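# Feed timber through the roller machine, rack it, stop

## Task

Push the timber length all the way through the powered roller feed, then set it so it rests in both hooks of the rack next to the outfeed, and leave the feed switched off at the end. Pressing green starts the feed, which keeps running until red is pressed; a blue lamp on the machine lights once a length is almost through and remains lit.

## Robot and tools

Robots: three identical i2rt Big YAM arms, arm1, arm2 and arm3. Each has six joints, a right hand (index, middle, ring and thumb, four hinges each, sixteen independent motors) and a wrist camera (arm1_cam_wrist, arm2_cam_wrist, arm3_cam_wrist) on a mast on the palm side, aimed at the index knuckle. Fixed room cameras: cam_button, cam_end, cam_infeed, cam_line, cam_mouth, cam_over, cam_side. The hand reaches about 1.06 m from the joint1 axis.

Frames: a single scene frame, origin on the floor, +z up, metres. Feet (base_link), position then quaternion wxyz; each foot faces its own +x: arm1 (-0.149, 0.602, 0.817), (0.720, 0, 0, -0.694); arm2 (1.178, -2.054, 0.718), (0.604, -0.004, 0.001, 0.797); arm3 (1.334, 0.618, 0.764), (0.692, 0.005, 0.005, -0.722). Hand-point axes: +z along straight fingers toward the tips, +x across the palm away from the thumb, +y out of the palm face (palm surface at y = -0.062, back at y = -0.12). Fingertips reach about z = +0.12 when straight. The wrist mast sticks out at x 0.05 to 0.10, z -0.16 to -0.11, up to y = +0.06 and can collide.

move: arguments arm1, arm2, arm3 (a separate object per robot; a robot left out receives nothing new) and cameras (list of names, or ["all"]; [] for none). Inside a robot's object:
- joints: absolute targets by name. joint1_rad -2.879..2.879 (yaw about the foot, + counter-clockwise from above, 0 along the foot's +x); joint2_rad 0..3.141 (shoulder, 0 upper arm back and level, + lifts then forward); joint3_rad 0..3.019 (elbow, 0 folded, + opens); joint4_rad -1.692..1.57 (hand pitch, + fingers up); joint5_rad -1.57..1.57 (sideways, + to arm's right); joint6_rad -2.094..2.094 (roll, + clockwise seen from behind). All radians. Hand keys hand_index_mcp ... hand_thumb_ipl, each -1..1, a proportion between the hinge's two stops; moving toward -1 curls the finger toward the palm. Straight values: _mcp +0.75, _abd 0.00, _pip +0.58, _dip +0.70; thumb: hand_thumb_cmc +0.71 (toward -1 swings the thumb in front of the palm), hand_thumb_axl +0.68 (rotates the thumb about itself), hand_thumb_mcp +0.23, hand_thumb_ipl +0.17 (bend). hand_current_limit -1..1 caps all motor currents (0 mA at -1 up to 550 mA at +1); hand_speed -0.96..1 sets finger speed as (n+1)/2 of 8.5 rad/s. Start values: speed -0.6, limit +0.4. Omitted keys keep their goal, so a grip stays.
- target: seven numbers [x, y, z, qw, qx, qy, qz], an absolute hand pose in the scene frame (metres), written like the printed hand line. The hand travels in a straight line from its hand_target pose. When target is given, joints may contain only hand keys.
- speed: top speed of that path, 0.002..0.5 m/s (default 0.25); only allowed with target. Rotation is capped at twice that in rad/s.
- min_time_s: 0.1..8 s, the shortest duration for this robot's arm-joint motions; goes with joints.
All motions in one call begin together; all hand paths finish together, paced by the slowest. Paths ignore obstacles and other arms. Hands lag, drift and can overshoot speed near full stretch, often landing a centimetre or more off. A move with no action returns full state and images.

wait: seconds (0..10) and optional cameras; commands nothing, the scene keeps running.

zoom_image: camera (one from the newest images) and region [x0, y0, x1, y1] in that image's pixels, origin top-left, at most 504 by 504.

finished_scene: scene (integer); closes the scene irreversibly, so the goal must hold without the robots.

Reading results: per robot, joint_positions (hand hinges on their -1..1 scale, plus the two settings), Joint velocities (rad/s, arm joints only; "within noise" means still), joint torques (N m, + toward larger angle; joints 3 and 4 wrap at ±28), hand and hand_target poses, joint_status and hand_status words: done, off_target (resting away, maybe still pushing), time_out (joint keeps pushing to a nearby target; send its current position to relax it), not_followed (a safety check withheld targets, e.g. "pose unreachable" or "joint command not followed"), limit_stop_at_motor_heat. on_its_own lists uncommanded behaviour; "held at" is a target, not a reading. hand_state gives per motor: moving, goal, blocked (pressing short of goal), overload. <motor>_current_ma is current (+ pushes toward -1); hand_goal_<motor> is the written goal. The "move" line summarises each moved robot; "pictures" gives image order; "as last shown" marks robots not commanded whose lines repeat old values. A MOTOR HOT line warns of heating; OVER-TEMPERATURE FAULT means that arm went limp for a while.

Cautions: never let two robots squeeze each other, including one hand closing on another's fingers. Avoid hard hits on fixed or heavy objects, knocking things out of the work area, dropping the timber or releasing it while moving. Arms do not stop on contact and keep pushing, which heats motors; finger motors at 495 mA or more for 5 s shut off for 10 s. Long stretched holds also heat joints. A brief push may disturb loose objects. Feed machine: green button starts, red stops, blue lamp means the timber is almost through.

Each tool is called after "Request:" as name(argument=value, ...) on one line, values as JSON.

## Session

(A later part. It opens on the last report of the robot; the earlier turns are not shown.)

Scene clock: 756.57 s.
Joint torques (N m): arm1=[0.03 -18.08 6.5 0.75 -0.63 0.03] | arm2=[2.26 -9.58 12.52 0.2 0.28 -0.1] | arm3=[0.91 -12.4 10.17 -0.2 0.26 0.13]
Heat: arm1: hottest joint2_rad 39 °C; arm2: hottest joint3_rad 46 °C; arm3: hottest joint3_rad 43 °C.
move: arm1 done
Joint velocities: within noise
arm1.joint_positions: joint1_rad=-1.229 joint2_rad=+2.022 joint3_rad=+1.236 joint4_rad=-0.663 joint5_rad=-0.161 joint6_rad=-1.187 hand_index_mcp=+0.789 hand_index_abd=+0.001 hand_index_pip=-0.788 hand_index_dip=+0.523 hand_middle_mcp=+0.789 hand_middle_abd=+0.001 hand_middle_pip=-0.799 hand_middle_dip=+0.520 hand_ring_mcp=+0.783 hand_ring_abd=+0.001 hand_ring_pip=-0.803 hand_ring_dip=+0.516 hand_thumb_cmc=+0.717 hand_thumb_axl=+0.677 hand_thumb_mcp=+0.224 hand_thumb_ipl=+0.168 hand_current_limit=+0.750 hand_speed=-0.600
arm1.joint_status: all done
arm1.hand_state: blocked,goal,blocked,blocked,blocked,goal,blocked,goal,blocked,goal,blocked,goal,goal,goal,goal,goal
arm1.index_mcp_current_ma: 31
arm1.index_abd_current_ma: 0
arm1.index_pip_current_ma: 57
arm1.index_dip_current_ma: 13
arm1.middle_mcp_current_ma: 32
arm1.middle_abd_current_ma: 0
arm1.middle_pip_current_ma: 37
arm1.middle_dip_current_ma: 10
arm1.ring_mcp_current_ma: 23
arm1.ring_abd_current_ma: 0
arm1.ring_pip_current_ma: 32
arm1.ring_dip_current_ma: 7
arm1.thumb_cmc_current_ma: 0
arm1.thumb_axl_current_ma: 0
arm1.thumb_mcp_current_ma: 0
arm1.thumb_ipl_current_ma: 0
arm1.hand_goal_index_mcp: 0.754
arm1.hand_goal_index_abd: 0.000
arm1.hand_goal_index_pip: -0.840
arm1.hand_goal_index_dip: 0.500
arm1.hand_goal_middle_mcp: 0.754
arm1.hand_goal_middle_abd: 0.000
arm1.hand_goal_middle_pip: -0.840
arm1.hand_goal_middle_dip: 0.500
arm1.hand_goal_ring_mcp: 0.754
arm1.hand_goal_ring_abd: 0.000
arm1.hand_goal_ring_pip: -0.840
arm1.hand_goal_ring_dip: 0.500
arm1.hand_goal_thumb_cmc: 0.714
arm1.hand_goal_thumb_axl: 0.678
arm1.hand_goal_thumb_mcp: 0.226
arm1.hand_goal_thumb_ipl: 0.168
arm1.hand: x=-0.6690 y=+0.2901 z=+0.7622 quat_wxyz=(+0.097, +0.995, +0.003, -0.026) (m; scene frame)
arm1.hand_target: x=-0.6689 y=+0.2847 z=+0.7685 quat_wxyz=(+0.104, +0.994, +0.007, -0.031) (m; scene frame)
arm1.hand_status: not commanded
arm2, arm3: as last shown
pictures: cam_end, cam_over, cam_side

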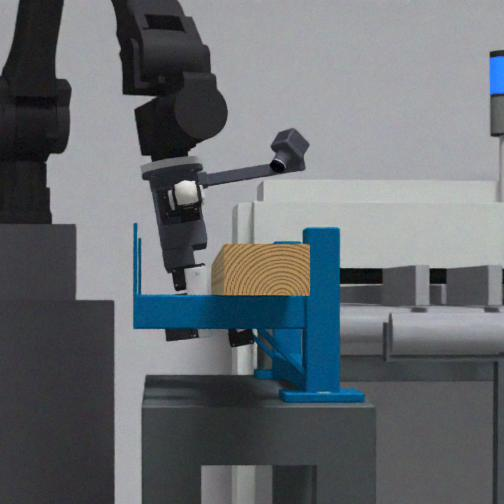

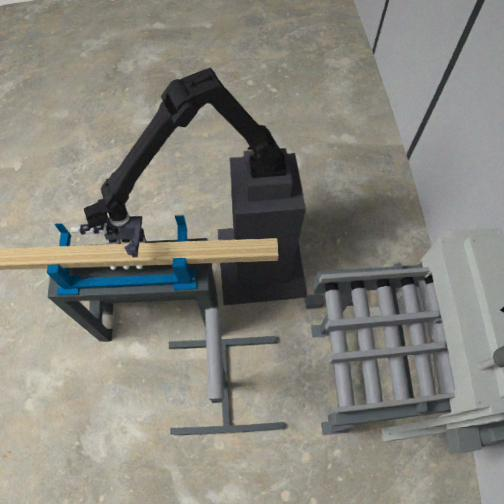

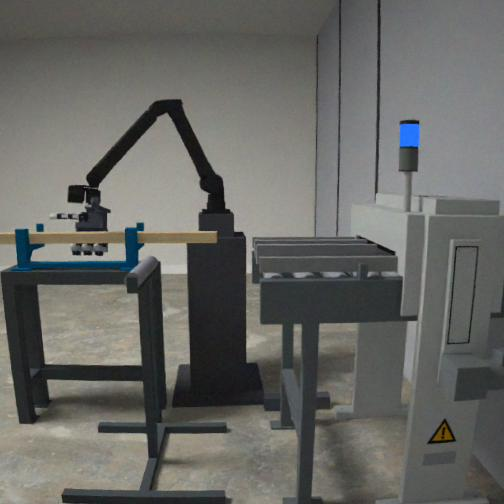

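Request:
move(arm1={"target": [-0.668, 0.297, 0.738, 0.0872, 0.9962, 0, 0], "speed": 0.06}, cameras=["cam_end"])

Scene clock: 762.07 s.
Joint torques (N m): arm1=[-1.44 -16.5 8.29 -0.23 -0.32 -0.05] | arm2=[2.32 -9.58 12.53 0.24 0.24 -0.11] | arm3=[0.91 -12.63 10.19 -0.18 0.26 0.13]
Heat: arm1: hottest joint2_rad 39 °C; arm2: hottest joint3_rad 46 °C; arm3: hottest joint3_rad 43 °C.
move: arm1 off_target
Joint velocities: within noise
arm1.joint_positions: joint1_rad=-1.229 joint2_rad=+2.062 joint3_rad=+1.236 joint4_rad=-0.680 joint5_rad=-0.163 joint6_rad=-1.190 hand_index_mcp=+0.761 hand_index_abd=+0.001 hand_index_pip=-0.832 hand_index_dip=+0.503 hand_middle_mcp=+0.763 hand_middle_abd=+0.001 hand_middle_pip=-0.832 hand_middle_dip=+0.504 hand_ring_mcp=+0.761 hand_ring_abd=+0.001 hand_ring_pip=-0.832 hand_ring_dip=+0.503 hand_thumb_cmc=+0.717 hand_thumb_axl=+0.677 hand_thumb_mcp=+0.224 hand_thumb_ipl=+0.168 hand_current_limit=+0.750 hand_speed=-0.600
arm1.joint_status: not commanded
arm1.hand_state: goal,goal,goal,goal,goal,goal,goal,goal,goal,goal,goal,goal,goal,goal,goal,goal
arm1.index_mcp_current_ma: 2
arm1.index_abd_current_ma: 0
arm1.index_pip_current_ma: 2
arm1.index_dip_current_ma: 0
arm1.middle_mcp_current_ma: 3
arm1.middle_abd_current_ma: 0
arm1.middle_pip_current_ma: 2
arm1.middle_dip_current_ma: 0
arm1.ring_mcp_current_ma: 2
arm1.ring_abd_current_ma: 0
arm1.ring_pip_current_ma: 2
arm1.ring_dip_current_ma: 0
arm1.thumb_cmc_current_ma: 0
arm1.thumb_axl_current_ma: 0
arm1.thumb_mcp_current_ma: 0
arm1.thumb_ipl_current_ma: 0
arm1.hand_goal_index_mcp: 0.754
arm1.hand_goal_index_abd: 0.000
arm1.hand_goal_index_pip: -0.840
arm1.hand_goal_index_dip: 0.500
arm1.hand_goal_middle_mcp: 0.754
arm1.hand_goal_middle_abd: 0.000
arm1.hand_goal_middle_pip: -0.840
arm1.hand_goal_middle_dip: 0.500
arm1.hand_goal_ring_mcp: 0.754
arm1.hand_goal_ring_abd: 0.000
arm1.hand_goal_ring_pip: -0.840
arm1.hand_goal_ring_dip: 0.500
arm1.hand_goal_thumb_cmc: 0.714
arm1.hand_goal_thumb_axl: 0.678
arm1.hand_goal_thumb_mcp: 0.226
arm1.hand_goal_thumb_ipl: 0.168
arm1.hand: x=-0.6577 y=+0.2941 z=+0.7383 quat_wxyz=(+0.087, +0.996, +0.002, +0.000) (m; scene frame)
arm1.hand_target: x=-0.6676 y=+0.2971 z=+0.7388 quat_wxyz=(+0.087, +0.996, +0.000, +0.000) (m; scene frame)
arm1.hand_status: off_target (0.011 m and 0.2 deg from the pose sent, 0.025 m and 3.2 deg at the start)
arm2, arm3: as last shown
pictures: cam_end

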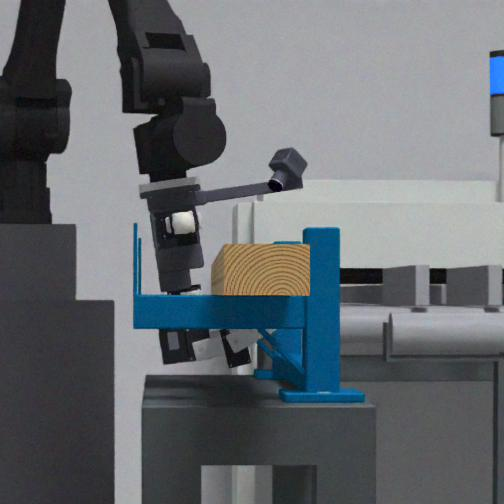

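Request:
move(arm1={"target": [-0.665, 0.300, 0.744, 0.0872, 0.9962, 0, 0], "speed": 0.06, "joints": {"hand_index_pip": -0.66, "hand_index_dip": 0.69, "hand_middle_pip": -0.66, "hand_middle_dip": 0.69, "hand_ring_pip": -0.66, "hand_ring_dip": 0.69}})

Request:
move(arm1={"target": [-0.66, 0.415, 0.748, 0.0872, 0.9962, 0, 0], "speed": 0.12}, cameras=["cam_end", "cam_over"])

Scene clock: 769.67 s.
Joint torques (N m): arm1=[-1.2 -18.08 7.46 -0.21 -0.31 -0.05] | arm2=[2.14 -9.58 12.51 0.2 0.25 -0.12] | arm3=[0.85 -12.51 10.18 -0.21 0.26 0.13]
Heat: arm1: hottest joint3_rad 39 °C; arm2: hottest joint3_rad 46 °C; arm3: hottest joint3_rad 43 °C.
move: arm1 done
Joint velocities: within noise
arm1.joint_positions: joint1_rad=-1.232 joint2_rad=+2.062 joint3_rad=+1.236 joint4_rad=-0.685 joint5_rad=-0.163 joint6_rad=-1.193 hand_index_mcp=+0.761 hand_index_abd=+0.001 hand_index_pip=-0.660 hand_index_dip=+0.688 hand_middle_mcp=+0.762 hand_middle_abd=+0.001 hand_middle_pip=-0.660 hand_middle_dip=+0.688 hand_ring_mcp=+0.761 hand_ring_abd=+0.001 hand_ring_pip=-0.660 hand_ring_dip=+0.688 hand_thumb_cmc=+0.717 hand_thumb_axl=+0.677 hand_thumb_mcp=+0.224 hand_thumb_ipl=+0.168 hand_current_limit=+0.750 hand_speed=-0.600
arm1.joint_status: all done
arm1.hand_state: goal,goal,goal,goal,goal,goal,goal,goal,goal,goal,goal,goal,goal,goal,goal,goal
arm1.index_mcp_current_ma: 2
arm1.index_abd_current_ma: 0
arm1.index_pip_current_ma: 0
arm1.index_dip_current_ma: 0
arm1.middle_mcp_current_ma: 2
arm1.middle_abd_current_ma: 0
arm1.middle_pip_current_ma: 0
arm1.middle_dip_current_ma: 0
arm1.ring_mcp_current_ma: 2
arm1.ring_abd_current_ma: 0
arm1.ring_pip_current_ma: 0
arm1.ring_dip_current_ma: 0
arm1.thumb_cmc_current_ma: 0
arm1.thumb_axl_current_ma: 0
arm1.thumb_mcp_current_ma: 0
arm1.thumb_ipl_current_ma: 0
arm1.hand_goal_index_mcp: 0.754
arm1.hand_goal_index_abd: 0.000
arm1.hand_goal_index_pip: -0.660
arm1.hand_goal_index_dip: 0.690
arm1.hand_goal_middle_mcp: 0.754
arm1.hand_goal_middle_abd: 0.000
arm1.hand_goal_middle_pip: -0.660
arm1.hand_goal_middle_dip: 0.690
arm1.hand_goal_ring_mcp: 0.754
arm1.hand_goal_ring_abd: 0.000
arm1.hand_goal_ring_pip: -0.660
arm1.hand_goal_ring_dip: 0.690
arm1.hand_goal_thumb_cmc: 0.714
arm1.hand_goal_thumb_axl: 0.678
arm1.hand_goal_thumb_mcp: 0.226
arm1.hand_goal_thumb_ipl: 0.168
arm1.hand: x=-0.6574 y=+0.2960 z=+0.7381 quat_wxyz=(+0.086, +0.996, +0.002, +0.002) (m; scene frame)
arm1.hand_target: x=-0.6652 y=+0.2998 z=+0.7441 quat_wxyz=(+0.088, +0.996, +0.000, -0.001) (m; scene frame)
arm1.hand_status: done (0.010 m and 0.3 deg from the pose sent, 0.011 m and 0.2 deg at the start)
arm2, arm3: as last shown
pictures: none

Scene clock: 771.37 s.
Joint torques (N m): arm1=[-0.73 -17.55 5.65 -0.32 -0.45 -0.06] | arm2=[2.14 -9.64 12.51 0.23 0.26 -0.1] | arm3=[0.91 -12.81 10.17 -0.17 0.26 0.13]
Heat: arm1: hottest joint2_rad 38 °C; arm2: hottest joint3_rad 46 °C; arm3: hottest joint3_rad 43 °C.
move: arm1 done
Joint velocities: within noise
arm1.joint_positions: joint1_rad=-1.462 joint2_rad=+2.009 joint3_rad=+1.153 joint4_rad=-0.685 joint5_rad=-0.172 joint6_rad=-1.409 hand_index_mcp=+0.760 hand_index_abd=+0.001 hand_index_pip=-0.660 hand_index_dip=+0.688 hand_middle_mcp=+0.762 hand_middle_abd=+0.001 hand_middle_pip=-0.660 hand_middle_dip=+0.688 hand_ring_mcp=+0.760 hand_ring_abd=+0.001 hand_ring_pip=-0.660 hand_ring_dip=+0.688 hand_thumb_cmc=+0.717 hand_thumb_axl=+0.677 hand_thumb_mcp=+0.224 hand_thumb_ipl=+0.168 hand_current_limit=+0.750 hand_speed=-0.600
arm1.joint_status: not commanded
arm1.hand_state: goal,goal,goal,goal,goal,goal,goal,goal,goal,goal,goal,goal,goal,goal,goal,goal
arm1.index_mcp_current_ma: 1
arm1.index_abd_current_ma: 0
arm1.index_pip_current_ma: 0
arm1.index_dip_current_ma: 0
arm1.middle_mcp_current_ma: 2
arm1.middle_abd_current_ma: 0
arm1.middle_pip_current_ma: 0
arm1.middle_dip_current_ma: 0
arm1.ring_mcp_current_ma: 1
arm1.ring_abd_current_ma: 0
arm1.ring_pip_current_ma: 0
arm1.ring_dip_current_ma: 0
arm1.thumb_cmc_current_ma: 0
arm1.thumb_axl_current_ma: 0
arm1.thumb_mcp_current_ma: 0
arm1.thumb_ipl_current_ma: 0
arm1.hand_goal_index_mcp: 0.754
arm1.hand_goal_index_abd: 0.000
arm1.hand_goal_index_pip: -0.660
arm1.hand_goal_index_dip: 0.690
arm1.hand_goal_middle_mcp: 0.754
arm1.hand_goal_middle_abd: 0.000
arm1.hand_goal_middle_pip: -0.660
arm1.hand_goal_middle_dip: 0.690
arm1.hand_goal_ring_mcp: 0.754
arm1.hand_goal_ring_abd: 0.000
arm1.hand_goal_ring_pip: -0.660
arm1.hand_goal_ring_dip: 0.690
arm1.hand_goal_thumb_cmc: 0.714
arm1.hand_goal_thumb_axl: 0.678
arm1.hand_goal_thumb_mcp: 0.226
arm1.hand_goal_thumb_ipl: 0.168
arm1.hand: x=-0.6646 y=+0.4163 z=+0.7433 quat_wxyz=(+0.087, +0.996, -0.006, -0.002) (m; scene frame)
arm1.hand_target: x=-0.6616 y=+0.4175 z=+0.7482 quat_wxyz=(+0.088, +0.996, -0.004, +0.000) (m; scene frame)
arm1.hand_status: done (0.007 m and 0.8 deg from the pose sent, 0.119 m and 0.3 deg at the start)
arm2.joint_positions: joint1_rad=+0.475 joint2_rad=+1.405 joint3_rad=+1.343 joint4_rad=-1.521 joint5_rad=-0.010 joint6_rad=+1.248 hand_index_mcp=+0.751 hand_index_abd=-0.002 hand_index_pip=+0.574 hand_index_dip=+0.695 hand_middle_mcp=-0.187 hand_middle_abd=+0.001 hand_middle_pip=-0.598 hand_middle_dip=+0.203 hand_ring_mcp=-0.187 hand_ring_abd=+0.001 hand_ring_pip=-0.598 hand_ring_dip=+0.202 hand_thumb_cmc=+0.715 hand_thumb_axl=+0.677 hand_thumb_mcp=+0.223 hand_thumb_ipl=+0.168 hand_current_limit=+0.750 hand_speed=-0.600
arm2.joint_status: not commanded
arm2.hand_state: goal,goal,goal,goal,goal,goal,goal,goal,goal,goal,goal,goal,goal,goal,goal,goal
arm2.index_mcp_current_ma: -1
arm2.index_abd_current_ma: -1
arm2.index_pip_current_ma: -1
arm2.index_dip_current_ma: 0
arm2.middle_mcp_current_ma: 10
arm2.middle_abd_current_ma: 0
arm2.middle_pip_current_ma: 1
arm2.middle_dip_current_ma: 1
arm2.ring_mcp_current_ma: 10
arm2.ring_abd_current_ma: 0
arm2.ring_pip_current_ma: 1
arm2.ring_dip_current_ma: 1
arm2.thumb_cmc_current_ma: 0
arm2.thumb_axl_current_ma: 0
arm2.thumb_mcp_current_ma: -2
arm2.thumb_ipl_current_ma: 0
arm2.hand_goal_index_mcp: 0.754
arm2.hand_goal_index_abd: 0.000
arm2.hand_goal_index_pip: 0.576
arm2.hand_goal_index_dip: 0.696
arm2.hand_goal_middle_mcp: -0.200
arm2.hand_goal_middle_abd: 0.000
arm2.hand_goal_middle_pip: -0.600
arm2.hand_goal_middle_dip: 0.200
arm2.hand_goal_ring_mcp: -0.200
arm2.hand_goal_ring_abd: 0.000
arm2.hand_goal_ring_pip: -0.600
arm2.hand_goal_ring_dip: 0.200
arm2.hand_goal_thumb_cmc: 0.714
arm2.hand_goal_thumb_axl: 0.678
arm2.hand_goal_thumb_mcp: 0.226
arm2.hand_goal_thumb_ipl: 0.168
arm2.hand: x=+0.9607 y=-1.6928 z=+0.9581 quat_wxyz=(+0.006, +0.247, +0.969, -0.009) (m; scene frame)
arm2.hand_target: x=+0.9464 y=-1.6871 z=+0.9685 quat_wxyz=(-0.002, +0.236, +0.972, -0.004) (m; scene frame)
arm2.hand_status: not commanded
arm3: as last shown
pictures: cam_end, cam_over

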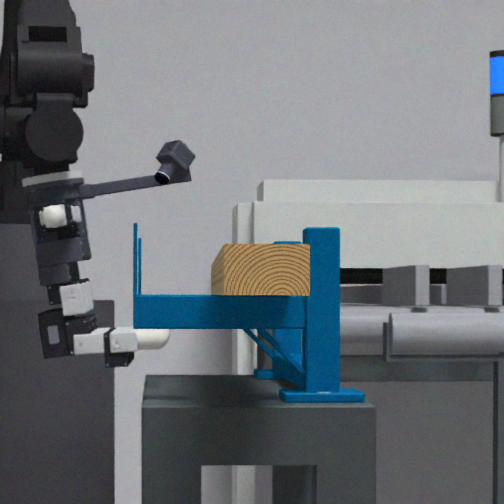

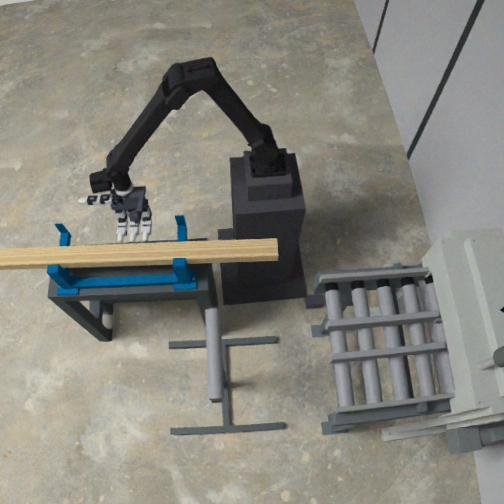

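Clear. Raise the hand and verify.

Request:
move(arm1={"target": [-0.655, 0.44, 0.90, 0.0872, 0.9962, 0, 0], "speed": 0.2}, cameras=["cam_over", "cam_side", "cam_button", "cam_end"])

Scene clock: 776.90 s.
Joint torques (N m): arm1=[-1.14 -14.8 10.65 -0.42 -0.41 -0.06] | arm2=[2.37 -10.11 12.59 0.18 0.25 -0.11] | arm3=[0.85 -12.51 10.19 -0.2 0.26 0.12]
Heat: arm1: hottest joint2_rad 39 °C; arm2: hottest joint3_rad 46 °C; arm3: hottest joint3_rad 43 °C.
move: arm1 off_target
Joint velocities: within noise
arm1.joint_positions: joint1_rad=-1.502 joint2_rad=+1.726 joint3_rad=+1.199 joint4_rad=-1.047 joint5_rad=-0.173 joint6_rad=-1.460 hand_index_mcp=+0.760 hand_index_abd=+0.001 hand_index_pip=-0.660 hand_index_dip=+0.688 hand_middle_mcp=+0.762 hand_middle_abd=+0.001 hand_middle_pip=-0.660 hand_middle_dip=+0.688 hand_ring_mcp=+0.760 hand_ring_abd=+0.001 hand_ring_pip=-0.660 hand_ring_dip=+0.688 hand_thumb_cmc=+0.717 hand_thumb_axl=+0.677 hand_thumb_mcp=+0.224 hand_thumb_ipl=+0.168 hand_current_limit=+0.750 hand_speed=-0.600
arm1.joint_status: not commanded
arm1.hand_state: goal,goal,goal,goal,goal,goal,goal,goal,goal,goal,goal,goal,goal,goal,goal,goal
arm1.index_mcp_current_ma: 1
arm1.index_abd_current_ma: 0
arm1.index_pip_current_ma: 0
arm1.index_dip_current_ma: 0
arm1.middle_mcp_current_ma: 2
arm1.middle_abd_current_ma: 0
arm1.middle_pip_current_ma: 0
arm1.middle_dip_current_ma: 0
arm1.ring_mcp_current_ma: 1
arm1.ring_abd_current_ma: 0
arm1.ring_pip_current_ma: 0
arm1.ring_dip_current_ma: 0
arm1.thumb_cmc_current_ma: 0
arm1.thumb_axl_current_ma: 0
arm1.thumb_mcp_current_ma: 0
arm1.thumb_ipl_current_ma: 0
arm1.hand_goal_index_mcp: 0.754
arm1.hand_goal_index_abd: 0.000
arm1.hand_goal_index_pip: -0.660
arm1.hand_goal_index_dip: 0.690
arm1.hand_goal_middle_mcp: 0.754
arm1.hand_goal_middle_abd: 0.000
arm1.hand_goal_middle_pip: -0.660
arm1.hand_goal_middle_dip: 0.690
arm1.hand_goal_ring_mcp: 0.754
arm1.hand_goal_ring_abd: 0.000
arm1.hand_goal_ring_pip: -0.660
arm1.hand_goal_ring_dip: 0.690
arm1.hand_goal_thumb_cmc: 0.714
arm1.hand_goal_thumb_axl: 0.678
arm1.hand_goal_thumb_mcp: 0.226
arm1.hand_goal_thumb_ipl: 0.168
arm1.hand: x=-0.6430 y=+0.4381 z=+0.8880 quat_wxyz=(+0.086, +0.996, -0.002, +0.011) (m; scene frame)
arm1.hand_target: x=-0.6562 y=+0.4413 z=+0.9002 quat_wxyz=(+0.088, +0.996, -0.002, +0.000) (m; scene frame)
arm1.hand_status: off_target (0.017 m and 1.3 deg from the pose sent, 0.159 m and 0.8 deg at the start)
arm2, arm3: as last shown
pictures: cam_button, cam_end, cam_over, cam_side

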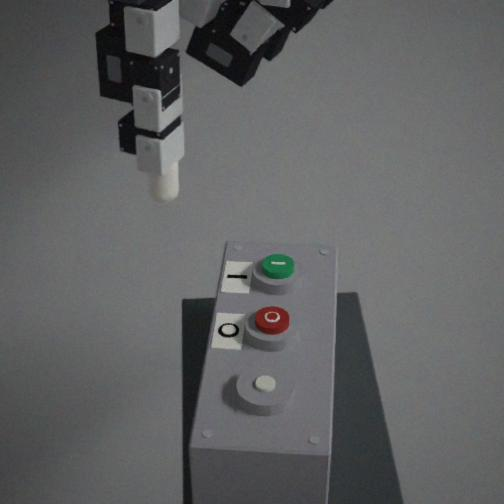

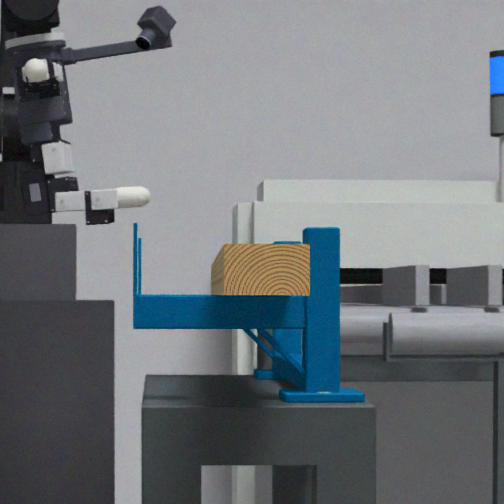

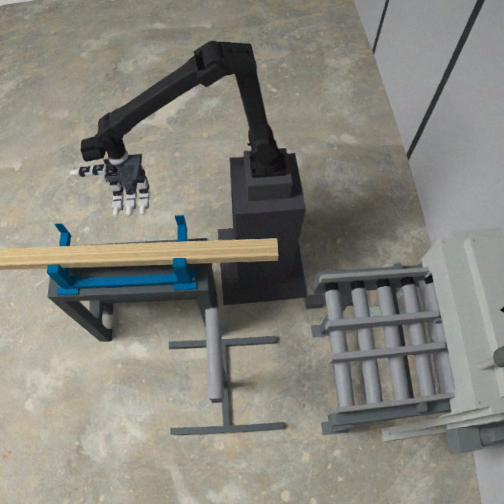

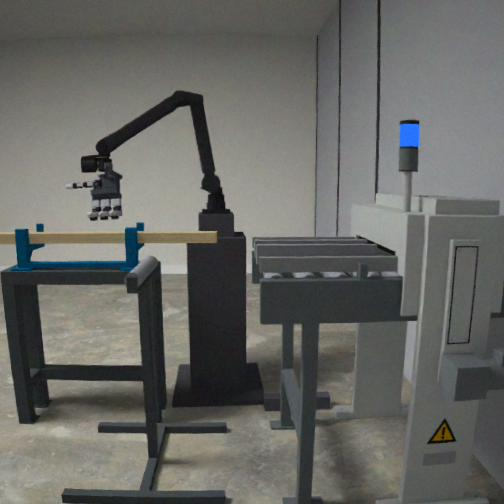

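Request:
finished_scene(scene=2)

The scene is finished: the task was done.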